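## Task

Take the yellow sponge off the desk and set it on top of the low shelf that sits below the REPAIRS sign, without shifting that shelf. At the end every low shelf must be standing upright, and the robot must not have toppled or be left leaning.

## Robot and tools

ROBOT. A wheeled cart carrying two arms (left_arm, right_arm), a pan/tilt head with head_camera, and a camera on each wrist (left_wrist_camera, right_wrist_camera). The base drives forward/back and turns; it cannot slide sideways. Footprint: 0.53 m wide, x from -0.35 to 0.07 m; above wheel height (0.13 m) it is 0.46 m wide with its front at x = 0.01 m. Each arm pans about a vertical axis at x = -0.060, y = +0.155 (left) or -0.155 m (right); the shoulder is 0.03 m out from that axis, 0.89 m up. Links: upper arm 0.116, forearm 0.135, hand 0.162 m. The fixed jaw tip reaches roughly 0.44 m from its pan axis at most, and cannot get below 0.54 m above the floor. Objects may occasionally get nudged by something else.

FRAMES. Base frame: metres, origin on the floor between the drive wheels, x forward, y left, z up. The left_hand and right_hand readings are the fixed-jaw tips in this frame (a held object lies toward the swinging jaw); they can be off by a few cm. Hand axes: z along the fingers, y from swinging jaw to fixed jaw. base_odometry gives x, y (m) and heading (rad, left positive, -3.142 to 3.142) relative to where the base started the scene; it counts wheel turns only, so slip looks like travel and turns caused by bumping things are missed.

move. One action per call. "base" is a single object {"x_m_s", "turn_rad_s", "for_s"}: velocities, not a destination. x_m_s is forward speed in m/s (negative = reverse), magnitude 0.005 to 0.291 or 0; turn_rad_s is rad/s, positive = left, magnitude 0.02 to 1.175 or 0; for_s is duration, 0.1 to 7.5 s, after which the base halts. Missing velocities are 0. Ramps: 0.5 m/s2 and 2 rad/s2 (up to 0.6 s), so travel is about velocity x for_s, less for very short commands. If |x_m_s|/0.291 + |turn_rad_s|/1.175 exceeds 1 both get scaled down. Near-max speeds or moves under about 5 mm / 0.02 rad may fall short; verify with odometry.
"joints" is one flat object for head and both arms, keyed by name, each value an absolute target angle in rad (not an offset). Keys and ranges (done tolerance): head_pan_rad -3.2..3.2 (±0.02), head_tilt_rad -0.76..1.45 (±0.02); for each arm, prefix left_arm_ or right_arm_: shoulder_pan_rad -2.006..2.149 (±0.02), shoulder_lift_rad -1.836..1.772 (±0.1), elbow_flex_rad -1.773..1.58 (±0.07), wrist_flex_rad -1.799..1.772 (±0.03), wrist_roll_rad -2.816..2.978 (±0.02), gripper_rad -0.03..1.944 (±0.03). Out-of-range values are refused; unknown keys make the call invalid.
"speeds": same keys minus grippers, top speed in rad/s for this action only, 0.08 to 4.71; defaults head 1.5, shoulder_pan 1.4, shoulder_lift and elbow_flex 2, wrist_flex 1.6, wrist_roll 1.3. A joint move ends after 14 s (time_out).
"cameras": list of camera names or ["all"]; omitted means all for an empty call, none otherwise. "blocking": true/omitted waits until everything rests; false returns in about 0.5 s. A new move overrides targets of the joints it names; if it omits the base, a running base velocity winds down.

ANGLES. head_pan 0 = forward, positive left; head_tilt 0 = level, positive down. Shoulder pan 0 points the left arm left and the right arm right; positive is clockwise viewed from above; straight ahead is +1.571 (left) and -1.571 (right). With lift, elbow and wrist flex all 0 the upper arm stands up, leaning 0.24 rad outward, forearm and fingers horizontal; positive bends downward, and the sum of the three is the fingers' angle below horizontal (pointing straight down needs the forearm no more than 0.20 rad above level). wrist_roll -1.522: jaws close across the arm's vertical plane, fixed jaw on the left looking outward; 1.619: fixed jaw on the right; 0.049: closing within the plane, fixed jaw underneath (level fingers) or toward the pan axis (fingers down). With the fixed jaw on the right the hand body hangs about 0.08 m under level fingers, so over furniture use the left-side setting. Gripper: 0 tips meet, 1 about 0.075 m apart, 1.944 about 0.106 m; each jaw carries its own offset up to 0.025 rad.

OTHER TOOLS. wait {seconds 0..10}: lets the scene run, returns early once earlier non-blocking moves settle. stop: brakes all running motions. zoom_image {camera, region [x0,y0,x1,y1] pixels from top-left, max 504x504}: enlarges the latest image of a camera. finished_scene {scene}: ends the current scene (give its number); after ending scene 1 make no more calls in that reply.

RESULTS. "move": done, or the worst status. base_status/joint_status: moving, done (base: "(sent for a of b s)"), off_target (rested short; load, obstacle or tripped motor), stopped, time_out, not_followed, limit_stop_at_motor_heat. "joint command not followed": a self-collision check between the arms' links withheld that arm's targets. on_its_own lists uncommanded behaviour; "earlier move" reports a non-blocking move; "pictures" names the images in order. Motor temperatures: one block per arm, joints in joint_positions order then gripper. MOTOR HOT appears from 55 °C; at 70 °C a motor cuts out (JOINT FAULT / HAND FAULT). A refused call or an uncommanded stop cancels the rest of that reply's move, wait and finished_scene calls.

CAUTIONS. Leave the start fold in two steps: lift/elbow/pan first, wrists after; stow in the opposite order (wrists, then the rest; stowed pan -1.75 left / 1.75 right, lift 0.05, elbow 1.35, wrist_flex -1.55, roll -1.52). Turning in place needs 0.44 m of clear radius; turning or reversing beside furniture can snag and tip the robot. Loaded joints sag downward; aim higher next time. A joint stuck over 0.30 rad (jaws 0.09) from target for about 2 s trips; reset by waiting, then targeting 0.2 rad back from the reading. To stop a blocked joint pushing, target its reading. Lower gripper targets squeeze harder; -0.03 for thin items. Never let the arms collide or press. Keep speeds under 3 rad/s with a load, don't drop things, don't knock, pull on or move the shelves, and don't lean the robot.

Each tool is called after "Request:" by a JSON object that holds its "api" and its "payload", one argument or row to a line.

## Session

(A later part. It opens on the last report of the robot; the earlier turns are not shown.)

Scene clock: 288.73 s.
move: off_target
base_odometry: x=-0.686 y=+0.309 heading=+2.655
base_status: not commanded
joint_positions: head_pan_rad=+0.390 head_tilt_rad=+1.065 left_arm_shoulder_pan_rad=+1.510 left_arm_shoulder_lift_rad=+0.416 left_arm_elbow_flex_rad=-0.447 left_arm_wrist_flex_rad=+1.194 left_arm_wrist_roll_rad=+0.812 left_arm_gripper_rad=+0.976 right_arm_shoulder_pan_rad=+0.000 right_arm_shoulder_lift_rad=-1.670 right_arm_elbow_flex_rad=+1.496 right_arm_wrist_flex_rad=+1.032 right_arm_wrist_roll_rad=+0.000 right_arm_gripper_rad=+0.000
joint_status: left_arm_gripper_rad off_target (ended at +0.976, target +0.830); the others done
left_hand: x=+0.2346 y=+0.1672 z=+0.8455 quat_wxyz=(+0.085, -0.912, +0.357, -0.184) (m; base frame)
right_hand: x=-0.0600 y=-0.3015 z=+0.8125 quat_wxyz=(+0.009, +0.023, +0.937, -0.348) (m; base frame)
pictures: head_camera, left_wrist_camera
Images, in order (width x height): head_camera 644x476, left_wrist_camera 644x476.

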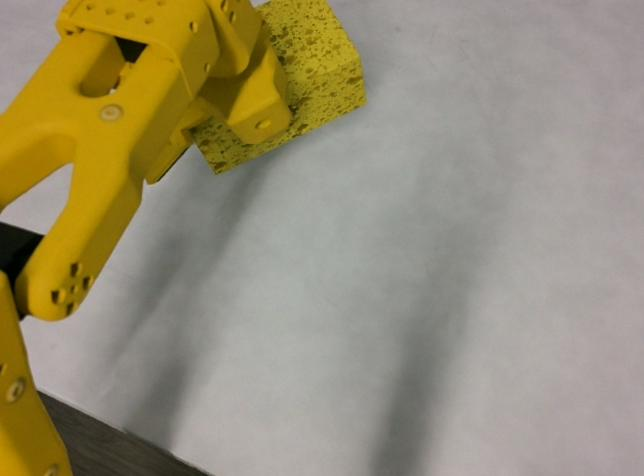

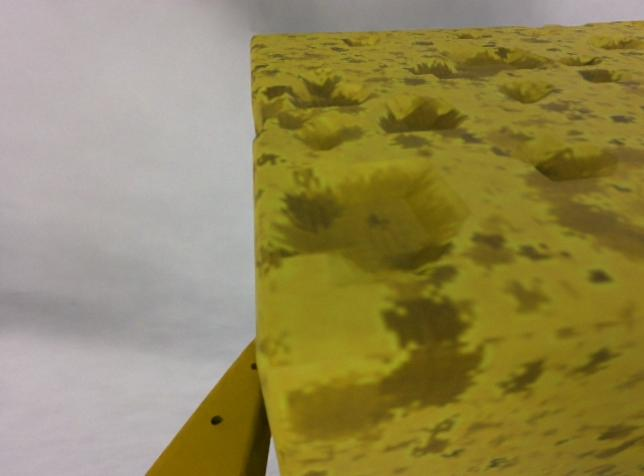

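Request:
{"api": "move", "payload": {
  "base": {"x_m_s": -0.2, "for_s": 2.0},
  "joints": {"left_arm_shoulder_lift_rad": 0.2, "left_arm_wrist_flex_rad": 1.3},
  "speeds": {"left_arm_shoulder_lift_rad": 0.4}
}}

Request:
{"api": "move", "payload": {
  "base": {"turn_rad_s": 0.2, "for_s": 0.7}
}}

Request:
{"api": "move", "payload": {
  "base": {"x_m_s": -0.2, "for_s": 1.75}
}}

Request:
{"api": "move", "payload": {
  "base": {"turn_rad_s": 0.5, "for_s": 2.76},
  "joints": {"head_pan_rad": 0.0, "head_tilt_rad": 0.7},
  "cameras": ["head_camera", "left_wrist_camera"]
}}

Scene clock: 312.67 s.
move: done
base_odometry: x=-0.333 y=+0.122 heading=+2.658
base_status: done (sent for 2 of 2 s)
joint_positions: head_pan_rad=+0.390 head_tilt_rad=+1.065 left_arm_shoulder_pan_rad=+1.511 left_arm_shoulder_lift_rad=+0.258 left_arm_elbow_flex_rad=-0.447 left_arm_wrist_flex_rad=+1.297 left_arm_wrist_roll_rad=+0.812 left_arm_gripper_rad=+0.976 right_arm_shoulder_pan_rad=+0.000 right_arm_shoulder_lift_rad=-1.670 right_arm_elbow_flex_rad=+1.496 right_arm_wrist_flex_rad=+1.032 right_arm_wrist_roll_rad=+0.000 right_arm_gripper_rad=+0.000
joint_status: all done
left_hand: x=+0.2244 y=+0.1662 z=+0.8801 quat_wxyz=(+0.096, -0.906, +0.355, -0.208) (m; base frame)
right_hand: x=-0.0600 y=-0.3015 z=+0.8125 quat_wxyz=(+0.009, +0.023, +0.937, -0.348) (m; base frame)
pictures: none

Scene clock: 313.97 s.
move: done
base_odometry: x=-0.333 y=+0.122 heading=+2.796
base_status: done (sent for 0.7 of 0.7 s)
joint_positions: head_pan_rad=+0.390 head_tilt_rad=+1.065 left_arm_shoulder_pan_rad=+1.513 left_arm_shoulder_lift_rad=+0.258 left_arm_elbow_flex_rad=-0.447 left_arm_wrist_flex_rad=+1.297 left_arm_wrist_roll_rad=+0.812 left_arm_gripper_rad=+0.976 right_arm_shoulder_pan_rad=+0.001 right_arm_shoulder_lift_rad=-1.670 right_arm_elbow_flex_rad=+1.496 right_arm_wrist_flex_rad=+1.032 right_arm_wrist_roll_rad=+0.000 right_arm_gripper_rad=+0.000
joint_status: not commanded
left_hand: x=+0.2244 y=+0.1657 z=+0.8801 quat_wxyz=(+0.096, -0.906, +0.356, -0.208) (m; base frame)
right_hand: x=-0.0602 y=-0.3015 z=+0.8125 quat_wxyz=(+0.008, +0.023, +0.937, -0.348) (m; base frame)
pictures: none

Scene clock: 316.90 s.
move: done
base_odometry: x=+0.000 y=+0.004 heading=+2.799
base_status: done (sent for 1.77 of 1.77 s)
joint_positions: head_pan_rad=+0.390 head_tilt_rad=+1.065 left_arm_shoulder_pan_rad=+1.513 left_arm_shoulder_lift_rad=+0.258 left_arm_elbow_flex_rad=-0.447 left_arm_wrist_flex_rad=+1.297 left_arm_wrist_roll_rad=+0.812 left_arm_gripper_rad=+0.976 right_arm_shoulder_pan_rad=-0.002 right_arm_shoulder_lift_rad=-1.670 right_arm_elbow_flex_rad=+1.496 right_arm_wrist_flex_rad=+1.032 right_arm_wrist_roll_rad=+0.000 right_arm_gripper_rad=+0.000
joint_status: not commanded
left_hand: x=+0.2244 y=+0.1657 z=+0.8801 quat_wxyz=(+0.096, -0.906, +0.356, -0.208) (m; base frame)
right_hand: x=-0.0597 y=-0.3015 z=+0.8125 quat_wxyz=(+0.009, +0.022, +0.937, -0.348) (m; base frame)
pictures: none

Scene clock: 320.30 s.
move: done
base_odometry: x=+0.001 y=+0.003 heading=-2.103
base_status: done (sent for 2.77 of 2.77 s)
joint_positions: head_pan_rad=+0.009 head_tilt_rad=+0.713 left_arm_shoulder_pan_rad=+1.510 left_arm_shoulder_lift_rad=+0.258 left_arm_elbow_flex_rad=-0.447 left_arm_wrist_flex_rad=+1.297 left_arm_wrist_roll_rad=+0.812 left_arm_gripper_rad=+0.976 right_arm_shoulder_pan_rad=-0.002 right_arm_shoulder_lift_rad=-1.670 right_arm_elbow_flex_rad=+1.496 right_arm_wrist_flex_rad=+1.032 right_arm_wrist_roll_rad=+0.000 right_arm_gripper_rad=+0.000
joint_status: all done
left_hand: x=+0.2243 y=+0.1666 z=+0.8801 quat_wxyz=(+0.097, -0.906, +0.355, -0.208) (m; base frame)
right_hand: x=-0.0597 y=-0.3015 z=+0.8125 quat_wxyz=(+0.009, +0.022, +0.937, -0.348) (m; base frame)
pictures: head_camera, left_wrist_camera
Images, in order (width x height): head_camera 644x476, left_wrist_camera 644x476.

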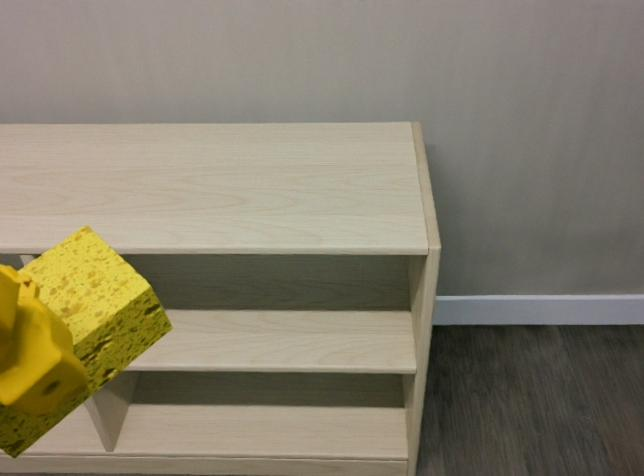

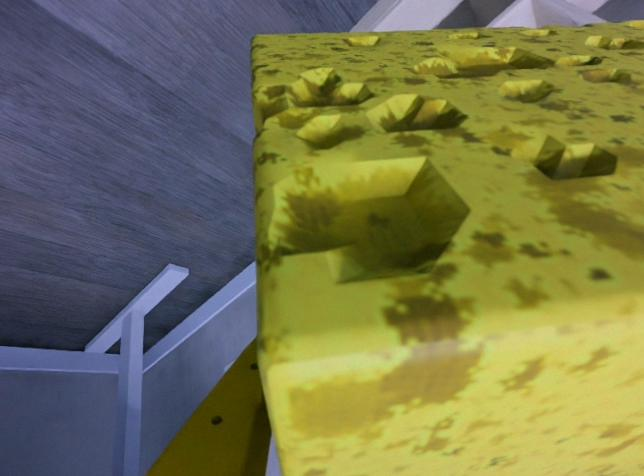

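Request:
{"api": "move", "payload": {
  "base": {"x_m_s": 0.2, "for_s": 1.8},
  "joints": {"head_pan_rad": 0.35, "head_tilt_rad": 1.15},
  "cameras": ["head_camera"]
}}

Scene clock: 334.03 s.
move: done
base_odometry: x=-0.182 y=-0.308 heading=-2.102
base_status: done (sent for 1.8 of 1.8 s)
joint_positions: head_pan_rad=+0.339 head_tilt_rad=+1.145 left_arm_shoulder_pan_rad=+1.510 left_arm_shoulder_lift_rad=+0.258 left_arm_elbow_flex_rad=-0.447 left_arm_wrist_flex_rad=+1.297 left_arm_wrist_roll_rad=+0.812 left_arm_gripper_rad=+0.976 right_arm_shoulder_pan_rad=+0.001 right_arm_shoulder_lift_rad=-1.670 right_arm_elbow_flex_rad=+1.496 right_arm_wrist_flex_rad=+1.032 right_arm_wrist_roll_rad=+0.000 right_arm_gripper_rad=+0.000
joint_status: all done
left_hand: x=+0.2243 y=+0.1666 z=+0.8801 quat_wxyz=(+0.097, -0.906, +0.355, -0.208) (m; base frame)
right_hand: x=-0.0602 y=-0.3015 z=+0.8125 quat_wxyz=(+0.008, +0.023, +0.937, -0.348) (m; base frame)
pictures: head_camera
Images, in order (width x height): head_camera 644x476.

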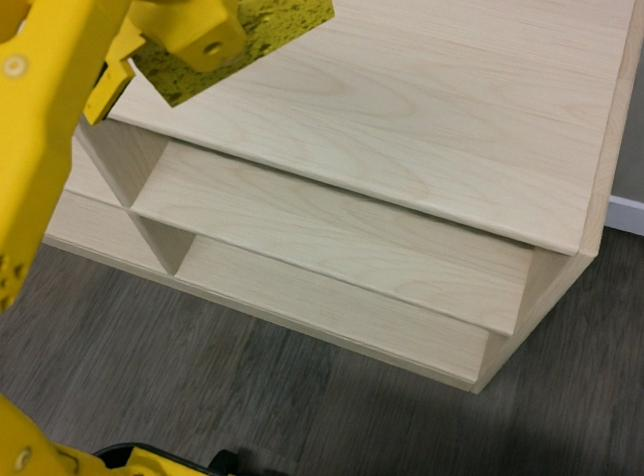

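Request:
{"api": "move", "payload": {
  "base": {"x_m_s": 0.15, "for_s": 1.2},
  "joints": {"head_pan_rad": 0.35, "head_tilt_rad": 1.25},
  "cameras": ["head_camera"]
}}

Scene clock: 343.47 s.
move: done
base_odometry: x=-0.273 y=-0.463 heading=-2.103
base_status: done (sent for 1.2 of 1.2 s)
joint_positions: head_pan_rad=+0.339 head_tilt_rad=+1.244 left_arm_shoulder_pan_rad=+1.510 left_arm_shoulder_lift_rad=+0.258 left_arm_elbow_flex_rad=-0.447 left_arm_wrist_flex_rad=+1.297 left_arm_wrist_roll_rad=+0.812 left_arm_gripper_rad=+0.976 right_arm_shoulder_pan_rad=+0.003 right_arm_shoulder_lift_rad=-1.670 right_arm_elbow_flex_rad=+1.496 right_arm_wrist_flex_rad=+1.032 right_arm_wrist_roll_rad=+0.000 right_arm_gripper_rad=+0.000
joint_status: all done
left_hand: x=+0.2243 y=+0.1666 z=+0.8801 quat_wxyz=(+0.097, -0.906, +0.355, -0.208) (m; base frame)
right_hand: x=-0.0604 y=-0.3015 z=+0.8125 quat_wxyz=(+0.008, +0.024, +0.937, -0.348) (m; base frame)
pictures: head_camera
Images, in order (width x height): head_camera 644x476.

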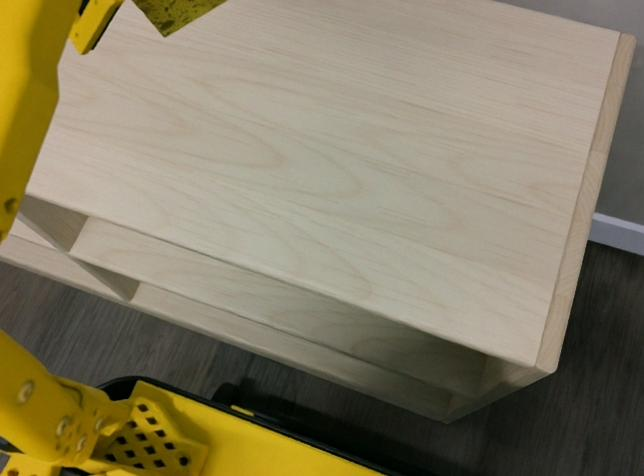

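Request:
{"api": "move", "payload": {
  "joints": {"left_arm_shoulder_lift_rad": 0.73, "left_arm_elbow_flex_rad": -0.33, "left_arm_wrist_flex_rad": 0.956, "head_tilt_rad": 1.0, "head_pan_rad": 0.35},
  "speeds": {"left_arm_shoulder_lift_rad": 0.5, "left_arm_elbow_flex_rad": 0.5, "left_arm_wrist_flex_rad": 0.5},
  "cameras": ["head_camera", "left_wrist_camera"]
}}

Scene clock: 355.13 s.
move: done
base_odometry: x=-0.273 y=-0.463 heading=-2.103
base_status: not commanded
joint_positions: head_pan_rad=+0.339 head_tilt_rad=+1.014 left_arm_shoulder_pan_rad=+1.510 left_arm_shoulder_lift_rad=+0.743 left_arm_elbow_flex_rad=-0.326 left_arm_wrist_flex_rad=+0.964 left_arm_wrist_roll_rad=+0.812 left_arm_gripper_rad=+0.976 right_arm_shoulder_pan_rad=+0.003 right_arm_shoulder_lift_rad=-1.670 right_arm_elbow_flex_rad=+1.496 right_arm_wrist_flex_rad=+1.032 right_arm_wrist_roll_rad=+0.000 right_arm_gripper_rad=+0.000
joint_status: all done
left_hand: x=+0.2174 y=+0.1662 z=+0.7494 quat_wxyz=(+0.040, -0.927, +0.363, -0.086) (m; base frame)
right_hand: x=-0.0604 y=-0.3015 z=+0.8125 quat_wxyz=(+0.008, +0.024, +0.937, -0.348) (m; base frame)
pictures: head_camera, left_wrist_camera
Images, in order (width x height): head_camera 644x476, left_wrist_camera 644x476.

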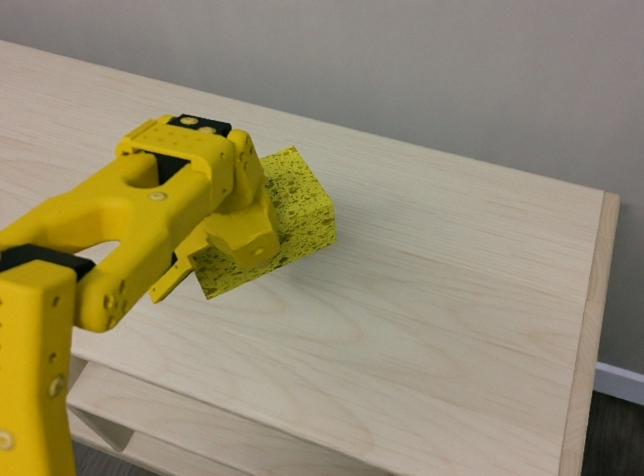

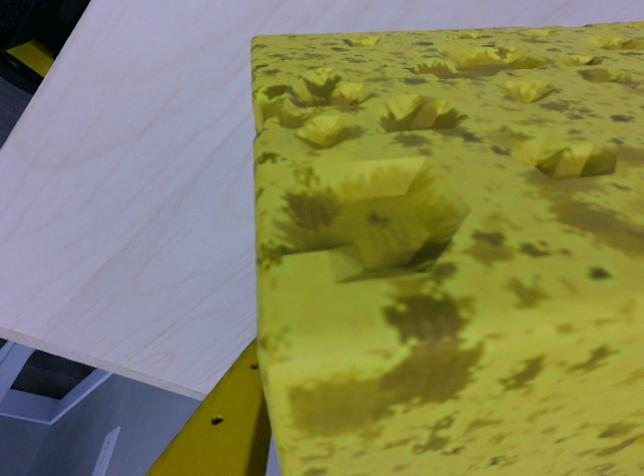

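Well over the shelf. Lower stepwise.

Request:
{"api": "move", "payload": {
  "joints": {"left_arm_shoulder_lift_rad": 0.96, "left_arm_elbow_flex_rad": -0.41, "left_arm_wrist_flex_rad": 0.83},
  "speeds": {"left_arm_shoulder_lift_rad": 0.3, "left_arm_elbow_flex_rad": 0.3, "left_arm_wrist_flex_rad": 0.3},
  "cameras": ["head_camera", "left_wrist_camera"]
}}

Scene clock: 361.80 s.
move: done
base_odometry: x=-0.273 y=-0.463 heading=-2.103
base_status: not commanded
joint_positions: head_pan_rad=+0.339 head_tilt_rad=+1.014 left_arm_shoulder_pan_rad=+1.510 left_arm_shoulder_lift_rad=+0.973 left_arm_elbow_flex_rad=-0.380 left_arm_wrist_flex_rad=+0.836 left_arm_wrist_roll_rad=+0.812 left_arm_gripper_rad=+0.976 right_arm_shoulder_pan_rad=+0.003 right_arm_shoulder_lift_rad=-1.670 right_arm_elbow_flex_rad=+1.496 right_arm_wrist_flex_rad=+1.032 right_arm_wrist_roll_rad=+0.000 right_arm_gripper_rad=+0.000
joint_status: all done
left_hand: x=+0.2109 y=+0.1658 z=+0.7034 quat_wxyz=(+0.030, -0.929, +0.363, -0.064) (m; base frame)
right_hand: x=-0.0604 y=-0.3015 z=+0.8125 quat_wxyz=(+0.008, +0.024, +0.937, -0.348) (m; base frame)
pictures: head_camera, left_wrist_camera
Images, in order (width x height): head_camera 644x476, left_wrist_camera 644x476.

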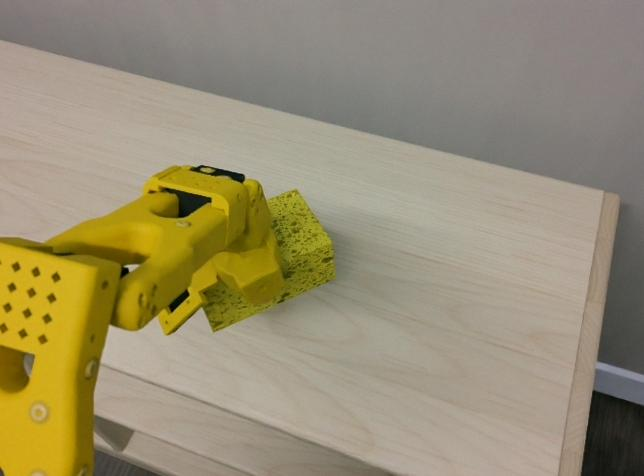

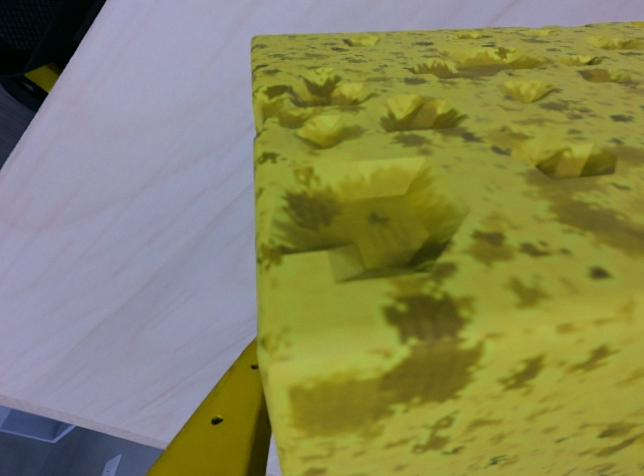

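Request:
{"api": "move", "payload": {
  "joints": {"left_arm_shoulder_lift_rad": 1.12, "left_arm_elbow_flex_rad": -0.45, "left_arm_wrist_flex_rad": 0.70},
  "speeds": {"left_arm_shoulder_lift_rad": 0.2, "left_arm_elbow_flex_rad": 0.2, "left_arm_wrist_flex_rad": 0.2},
  "cameras": ["head_camera", "left_wrist_camera"]
}}

Scene clock: 368.97 s.
move: done
base_odometry: x=-0.273 y=-0.463 heading=-2.103
base_status: not commanded
joint_positions: head_pan_rad=+0.339 head_tilt_rad=+1.014 left_arm_shoulder_pan_rad=+1.510 left_arm_shoulder_lift_rad=+1.134 left_arm_elbow_flex_rad=-0.421 left_arm_wrist_flex_rad=+0.708 left_arm_wrist_roll_rad=+0.812 left_arm_gripper_rad=+0.976 right_arm_shoulder_pan_rad=+0.003 right_arm_shoulder_lift_rad=-1.670 right_arm_elbow_flex_rad=+1.496 right_arm_wrist_flex_rad=+1.032 right_arm_wrist_roll_rad=+0.000 right_arm_gripper_rad=+0.000
joint_status: all done
left_hand: x=+0.2081 y=+0.1656 z=+0.6724 quat_wxyz=(+0.032, -0.929, +0.363, -0.068) (m; base frame)
right_hand: x=-0.0604 y=-0.3015 z=+0.8125 quat_wxyz=(+0.008, +0.024, +0.937, -0.348) (m; base frame)
pictures: head_camera, left_wrist_camera
Images, in order (width x height): head_camera 644x476, left_wrist_camera 644x476.

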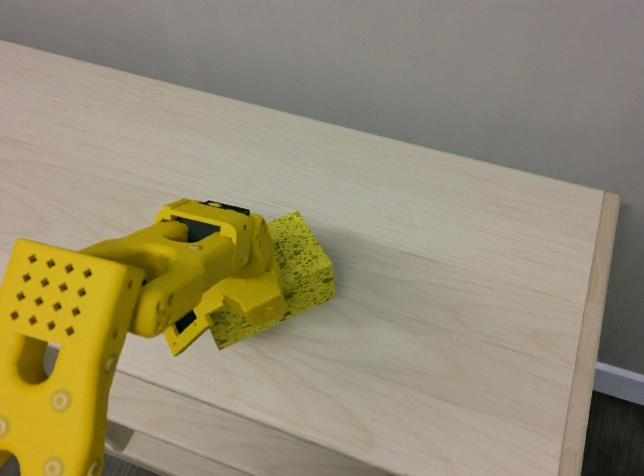

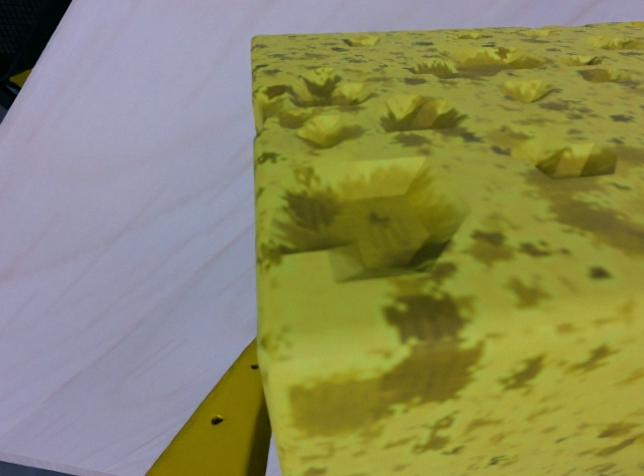

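Request:
{"api": "move", "payload": {
  "base": {"x_m_s": 0.05, "for_s": 0.8}
}}

Request:
{"api": "move", "payload": {
  "joints": {"left_arm_shoulder_lift_rad": 1.33, "left_arm_elbow_flex_rad": -0.57, "left_arm_wrist_flex_rad": 0.67},
  "speeds": {"left_arm_shoulder_lift_rad": 0.2, "left_arm_elbow_flex_rad": 0.2, "left_arm_wrist_flex_rad": 0.2},
  "cameras": ["head_camera", "left_wrist_camera"]
}}

Scene clock: 383.20 s.
move: done
base_odometry: x=-0.293 y=-0.498 heading=-2.103
base_status: done (sent for 0.8 of 0.8 s)
joint_positions: head_pan_rad=+0.339 head_tilt_rad=+1.014 left_arm_shoulder_pan_rad=+1.511 left_arm_shoulder_lift_rad=+1.134 left_arm_elbow_flex_rad=-0.421 left_arm_wrist_flex_rad=+0.708 left_arm_wrist_roll_rad=+0.812 left_arm_gripper_rad=+0.976 right_arm_shoulder_pan_rad=+0.004 right_arm_shoulder_lift_rad=-1.670 right_arm_elbow_flex_rad=+1.496 right_arm_wrist_flex_rad=+1.032 right_arm_wrist_roll_rad=+0.000 right_arm_gripper_rad=+0.000
joint_status: not commanded
left_hand: x=+0.2081 y=+0.1652 z=+0.6724 quat_wxyz=(+0.032, -0.928, +0.364, -0.068) (m; base frame)
right_hand: x=-0.0606 y=-0.3015 z=+0.8125 quat_wxyz=(+0.008, +0.025, +0.937, -0.348) (m; base frame)
pictures: none

Scene clock: 384.70 s.
move: done
base_odometry: x=-0.293 y=-0.498 heading=-2.103
base_status: not commanded
joint_positions: head_pan_rad=+0.339 head_tilt_rad=+1.014 left_arm_shoulder_pan_rad=+1.511 left_arm_shoulder_lift_rad=+1.343 left_arm_elbow_flex_rad=-0.544 left_arm_wrist_flex_rad=+0.677 left_arm_wrist_roll_rad=+0.812 left_arm_gripper_rad=+0.976 right_arm_shoulder_pan_rad=+0.004 right_arm_shoulder_lift_rad=-1.670 right_arm_elbow_flex_rad=+1.496 right_arm_wrist_flex_rad=+1.032 right_arm_wrist_roll_rad=+0.000 right_arm_gripper_rad=+0.000
joint_status: all done
left_hand: x=+0.1938 y=+0.1644 z=+0.6388 quat_wxyz=(+0.020, -0.930, +0.365, -0.043) (m; base frame)
right_hand: x=-0.0606 y=-0.3015 z=+0.8125 quat_wxyz=(+0.008, +0.025, +0.937, -0.348) (m; base frame)
pictures: head_camera, left_wrist_camera
Images, in order (width x height): head_camera 644x476, left_wrist_camera 644x476.

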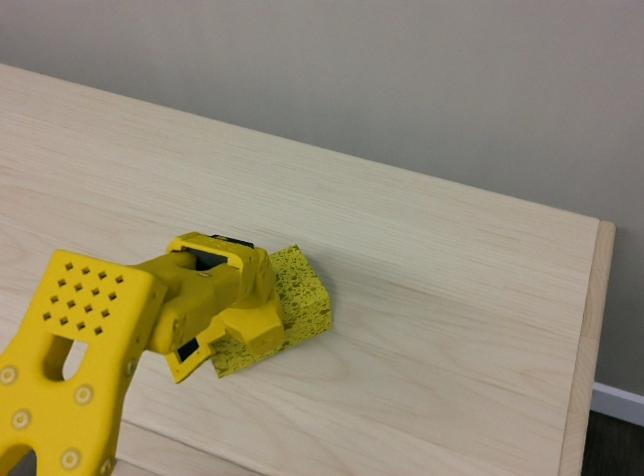

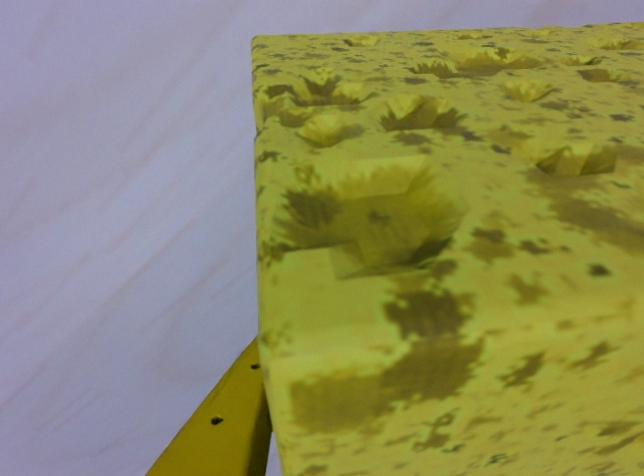

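Request:
{"api": "move", "payload": {
  "joints": {"left_arm_shoulder_lift_rad": 1.46, "left_arm_elbow_flex_rad": -0.63, "left_arm_wrist_flex_rad": 0.58},
  "speeds": {"left_arm_shoulder_lift_rad": 0.15, "left_arm_elbow_flex_rad": 0.15, "left_arm_wrist_flex_rad": 0.15},
  "cameras": ["head_camera", "left_wrist_camera"]
}}

Scene clock: 394.10 s.
move: done
base_odometry: x=-0.293 y=-0.498 heading=-2.103
base_status: not commanded
joint_positions: head_pan_rad=+0.339 head_tilt_rad=+1.014 left_arm_shoulder_pan_rad=+1.517 left_arm_shoulder_lift_rad=+1.439 left_arm_elbow_flex_rad=-0.630 left_arm_wrist_flex_rad=+0.580 left_arm_wrist_roll_rad=+0.814 left_arm_gripper_rad=+0.976 right_arm_shoulder_pan_rad=+0.004 right_arm_shoulder_lift_rad=-1.670 right_arm_elbow_flex_rad=+1.496 right_arm_wrist_flex_rad=+1.032 right_arm_wrist_roll_rad=+0.000 right_arm_gripper_rad=+0.000
joint_status: all done
left_hand: x=+0.2059 y=+0.1634 z=+0.6280 quat_wxyz=(+0.038, -0.926, +0.366, -0.082) (m; base frame)
right_hand: x=-0.0606 y=-0.3015 z=+0.8125 quat_wxyz=(+0.008, +0.025, +0.937, -0.348) (m; base frame)
pictures: head_camera, left_wrist_camera
Images, in order (width x height): head_camera 644x476, left_wrist_camera 644x476.

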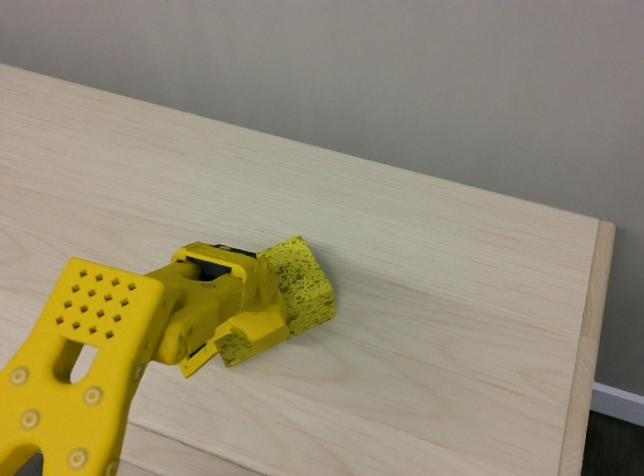

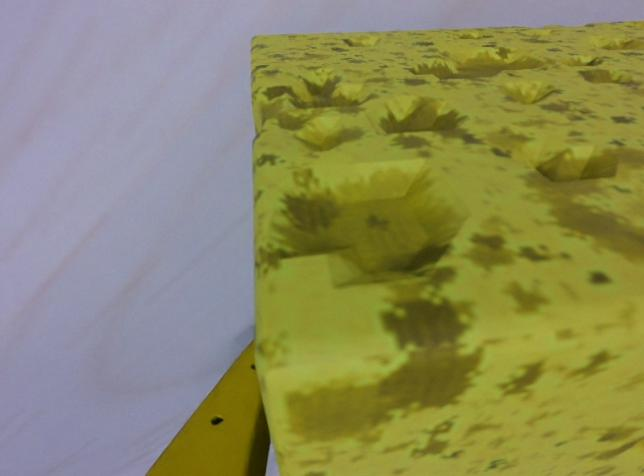

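Request:
{"api": "move", "payload": {
  "joints": {"left_arm_gripper_rad": 1.0}
}}

Request:
{"api": "move", "payload": {
  "joints": {"left_arm_gripper_rad": 1.6},
  "cameras": ["head_camera", "left_wrist_camera"]
}}

Scene clock: 399.10 s.
move: done
base_odometry: x=-0.293 y=-0.498 heading=-2.103
base_status: not commanded
joint_positions: head_pan_rad=+0.339 head_tilt_rad=+1.014 left_arm_shoulder_pan_rad=+1.520 left_arm_shoulder_lift_rad=+1.446 left_arm_elbow_flex_rad=-0.630 left_arm_wrist_flex_rad=+0.580 left_arm_wrist_roll_rad=+0.814 left_arm_gripper_rad=+1.029 right_arm_shoulder_pan_rad=+0.004 right_arm_shoulder_lift_rad=-1.670 right_arm_elbow_flex_rad=+1.496 right_arm_wrist_flex_rad=+1.032 right_arm_wrist_roll_rad=+0.000 right_arm_gripper_rad=+0.000
joint_status: all done
left_hand: x=+0.2043 y=+0.1625 z=+0.6266 quat_wxyz=(+0.036, -0.926, +0.367, -0.079) (m; base frame)
right_hand: x=-0.0606 y=-0.3015 z=+0.8125 quat_wxyz=(+0.008, +0.025, +0.937, -0.348) (m; base frame)
pictures: none

Scene clock: 399.93 s.
move: done
base_odometry: x=-0.293 y=-0.498 heading=-2.103
base_status: not commanded
joint_positions: head_pan_rad=+0.339 head_tilt_rad=+1.014 left_arm_shoulder_pan_rad=+1.520 left_arm_shoulder_lift_rad=+1.470 left_arm_elbow_flex_rad=-0.622 left_arm_wrist_flex_rad=+0.586 left_arm_wrist_roll_rad=+0.808 left_arm_gripper_rad=+1.592 right_arm_shoulder_pan_rad=+0.003 right_arm_shoulder_lift_rad=-1.670 right_arm_elbow_flex_rad=+1.496 right_arm_wrist_flex_rad=+1.032 right_arm_wrist_roll_rad=+0.000 right_arm_gripper_rad=+0.000
joint_status: all done
left_hand: x=+0.1947 y=+0.1621 z=+0.6199 quat_wxyz=(+0.029, -0.926, +0.371, -0.062) (m; base frame)
right_hand: x=-0.0604 y=-0.3015 z=+0.8125 quat_wxyz=(+0.008, +0.024, +0.937, -0.348) (m; base frame)
pictures: head_camera, left_wrist_camera
Images, in order (width x height): head_camera 644x476, left_wrist_camera 644x476.

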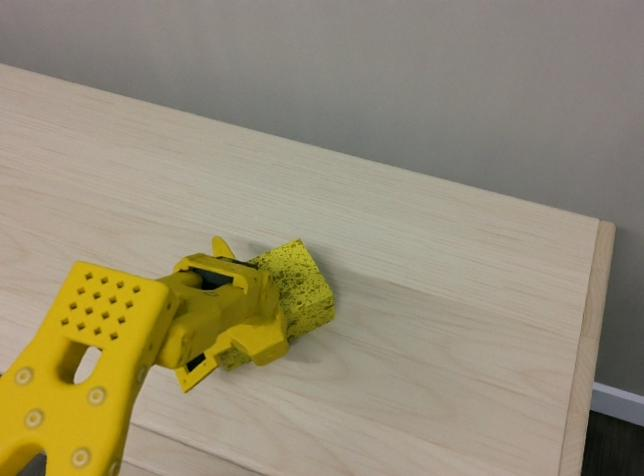

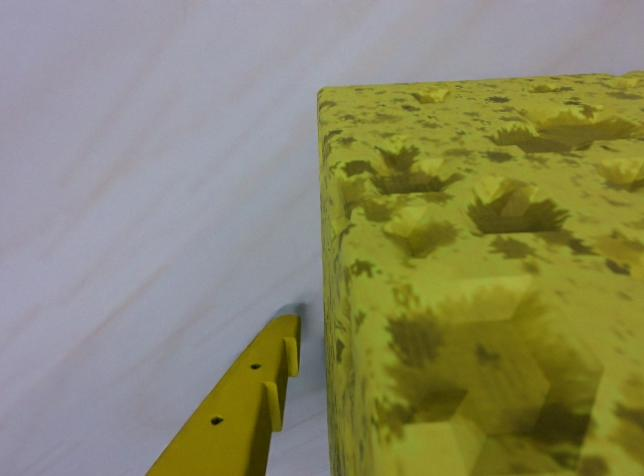

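Request:
{"api": "move", "payload": {
  "joints": {"left_arm_gripper_rad": 1.8, "left_arm_shoulder_lift_rad": 1.12, "left_arm_elbow_flex_rad": -0.45, "left_arm_wrist_flex_rad": 0.8},
  "speeds": {"left_arm_shoulder_lift_rad": 0.5, "left_arm_elbow_flex_rad": 0.26, "left_arm_wrist_flex_rad": 0.3}
}}

Request:
{"api": "move", "payload": {
  "joints": {"left_arm_shoulder_lift_rad": 0.5, "left_arm_elbow_flex_rad": -0.3, "left_arm_wrist_flex_rad": 1.2},
  "cameras": ["head_camera"]
}}

Scene clock: 407.13 s.
move: done
base_odometry: x=-0.293 y=-0.498 heading=-2.103
base_status: not commanded
joint_positions: head_pan_rad=+0.339 head_tilt_rad=+1.014 left_arm_shoulder_pan_rad=+1.520 left_arm_shoulder_lift_rad=+1.183 left_arm_elbow_flex_rad=-0.450 left_arm_wrist_flex_rad=+0.792 left_arm_wrist_roll_rad=+0.808 left_arm_gripper_rad=+1.792 right_arm_shoulder_pan_rad=+0.003 right_arm_shoulder_lift_rad=-1.670 right_arm_elbow_flex_rad=+1.496 right_arm_wrist_flex_rad=+1.032 right_arm_wrist_roll_rad=+0.000 right_arm_gripper_rad=+0.000
joint_status: all done
left_hand: x=+0.1907 y=+0.1619 z=+0.6636 quat_wxyz=(+0.010, -0.928, +0.371, -0.021) (m; base frame)
right_hand: x=-0.0604 y=-0.3015 z=+0.8125 quat_wxyz=(+0.008, +0.024, +0.937, -0.348) (m; base frame)
pictures: none

Scene clock: 408.33 s.
move: done
base_odometry: x=-0.293 y=-0.498 heading=-2.103
base_status: not commanded
joint_positions: head_pan_rad=+0.339 head_tilt_rad=+1.014 left_arm_shoulder_pan_rad=+1.520 left_arm_shoulder_lift_rad=+0.560 left_arm_elbow_flex_rad=-0.299 left_arm_wrist_flex_rad=+1.205 left_arm_wrist_roll_rad=+0.808 left_arm_gripper_rad=+1.792 right_arm_shoulder_pan_rad=+0.003 right_arm_shoulder_lift_rad=-1.670 right_arm_elbow_flex_rad=+1.496 right_arm_wrist_flex_rad=+1.032 right_arm_wrist_roll_rad=+0.000 right_arm_gripper_rad=+0.000
joint_status: all done
left_hand: x=+0.1967 y=+0.1622 z=+0.7843 quat_wxyz=(+0.022, -0.927, +0.371, -0.047) (m; base frame)
right_hand: x=-0.0604 y=-0.3015 z=+0.8125 quat_wxyz=(+0.008, +0.024, +0.937, -0.348) (m; base frame)
pictures: head_camera
Images, in order (width x height): head_camera 644x476.

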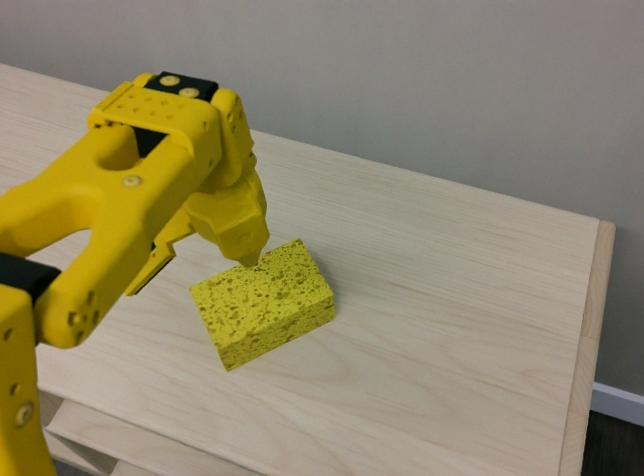

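Request:
{"api": "finished_scene", "payload": {
  "scene": 2
}}

The scene is finished: the task was done.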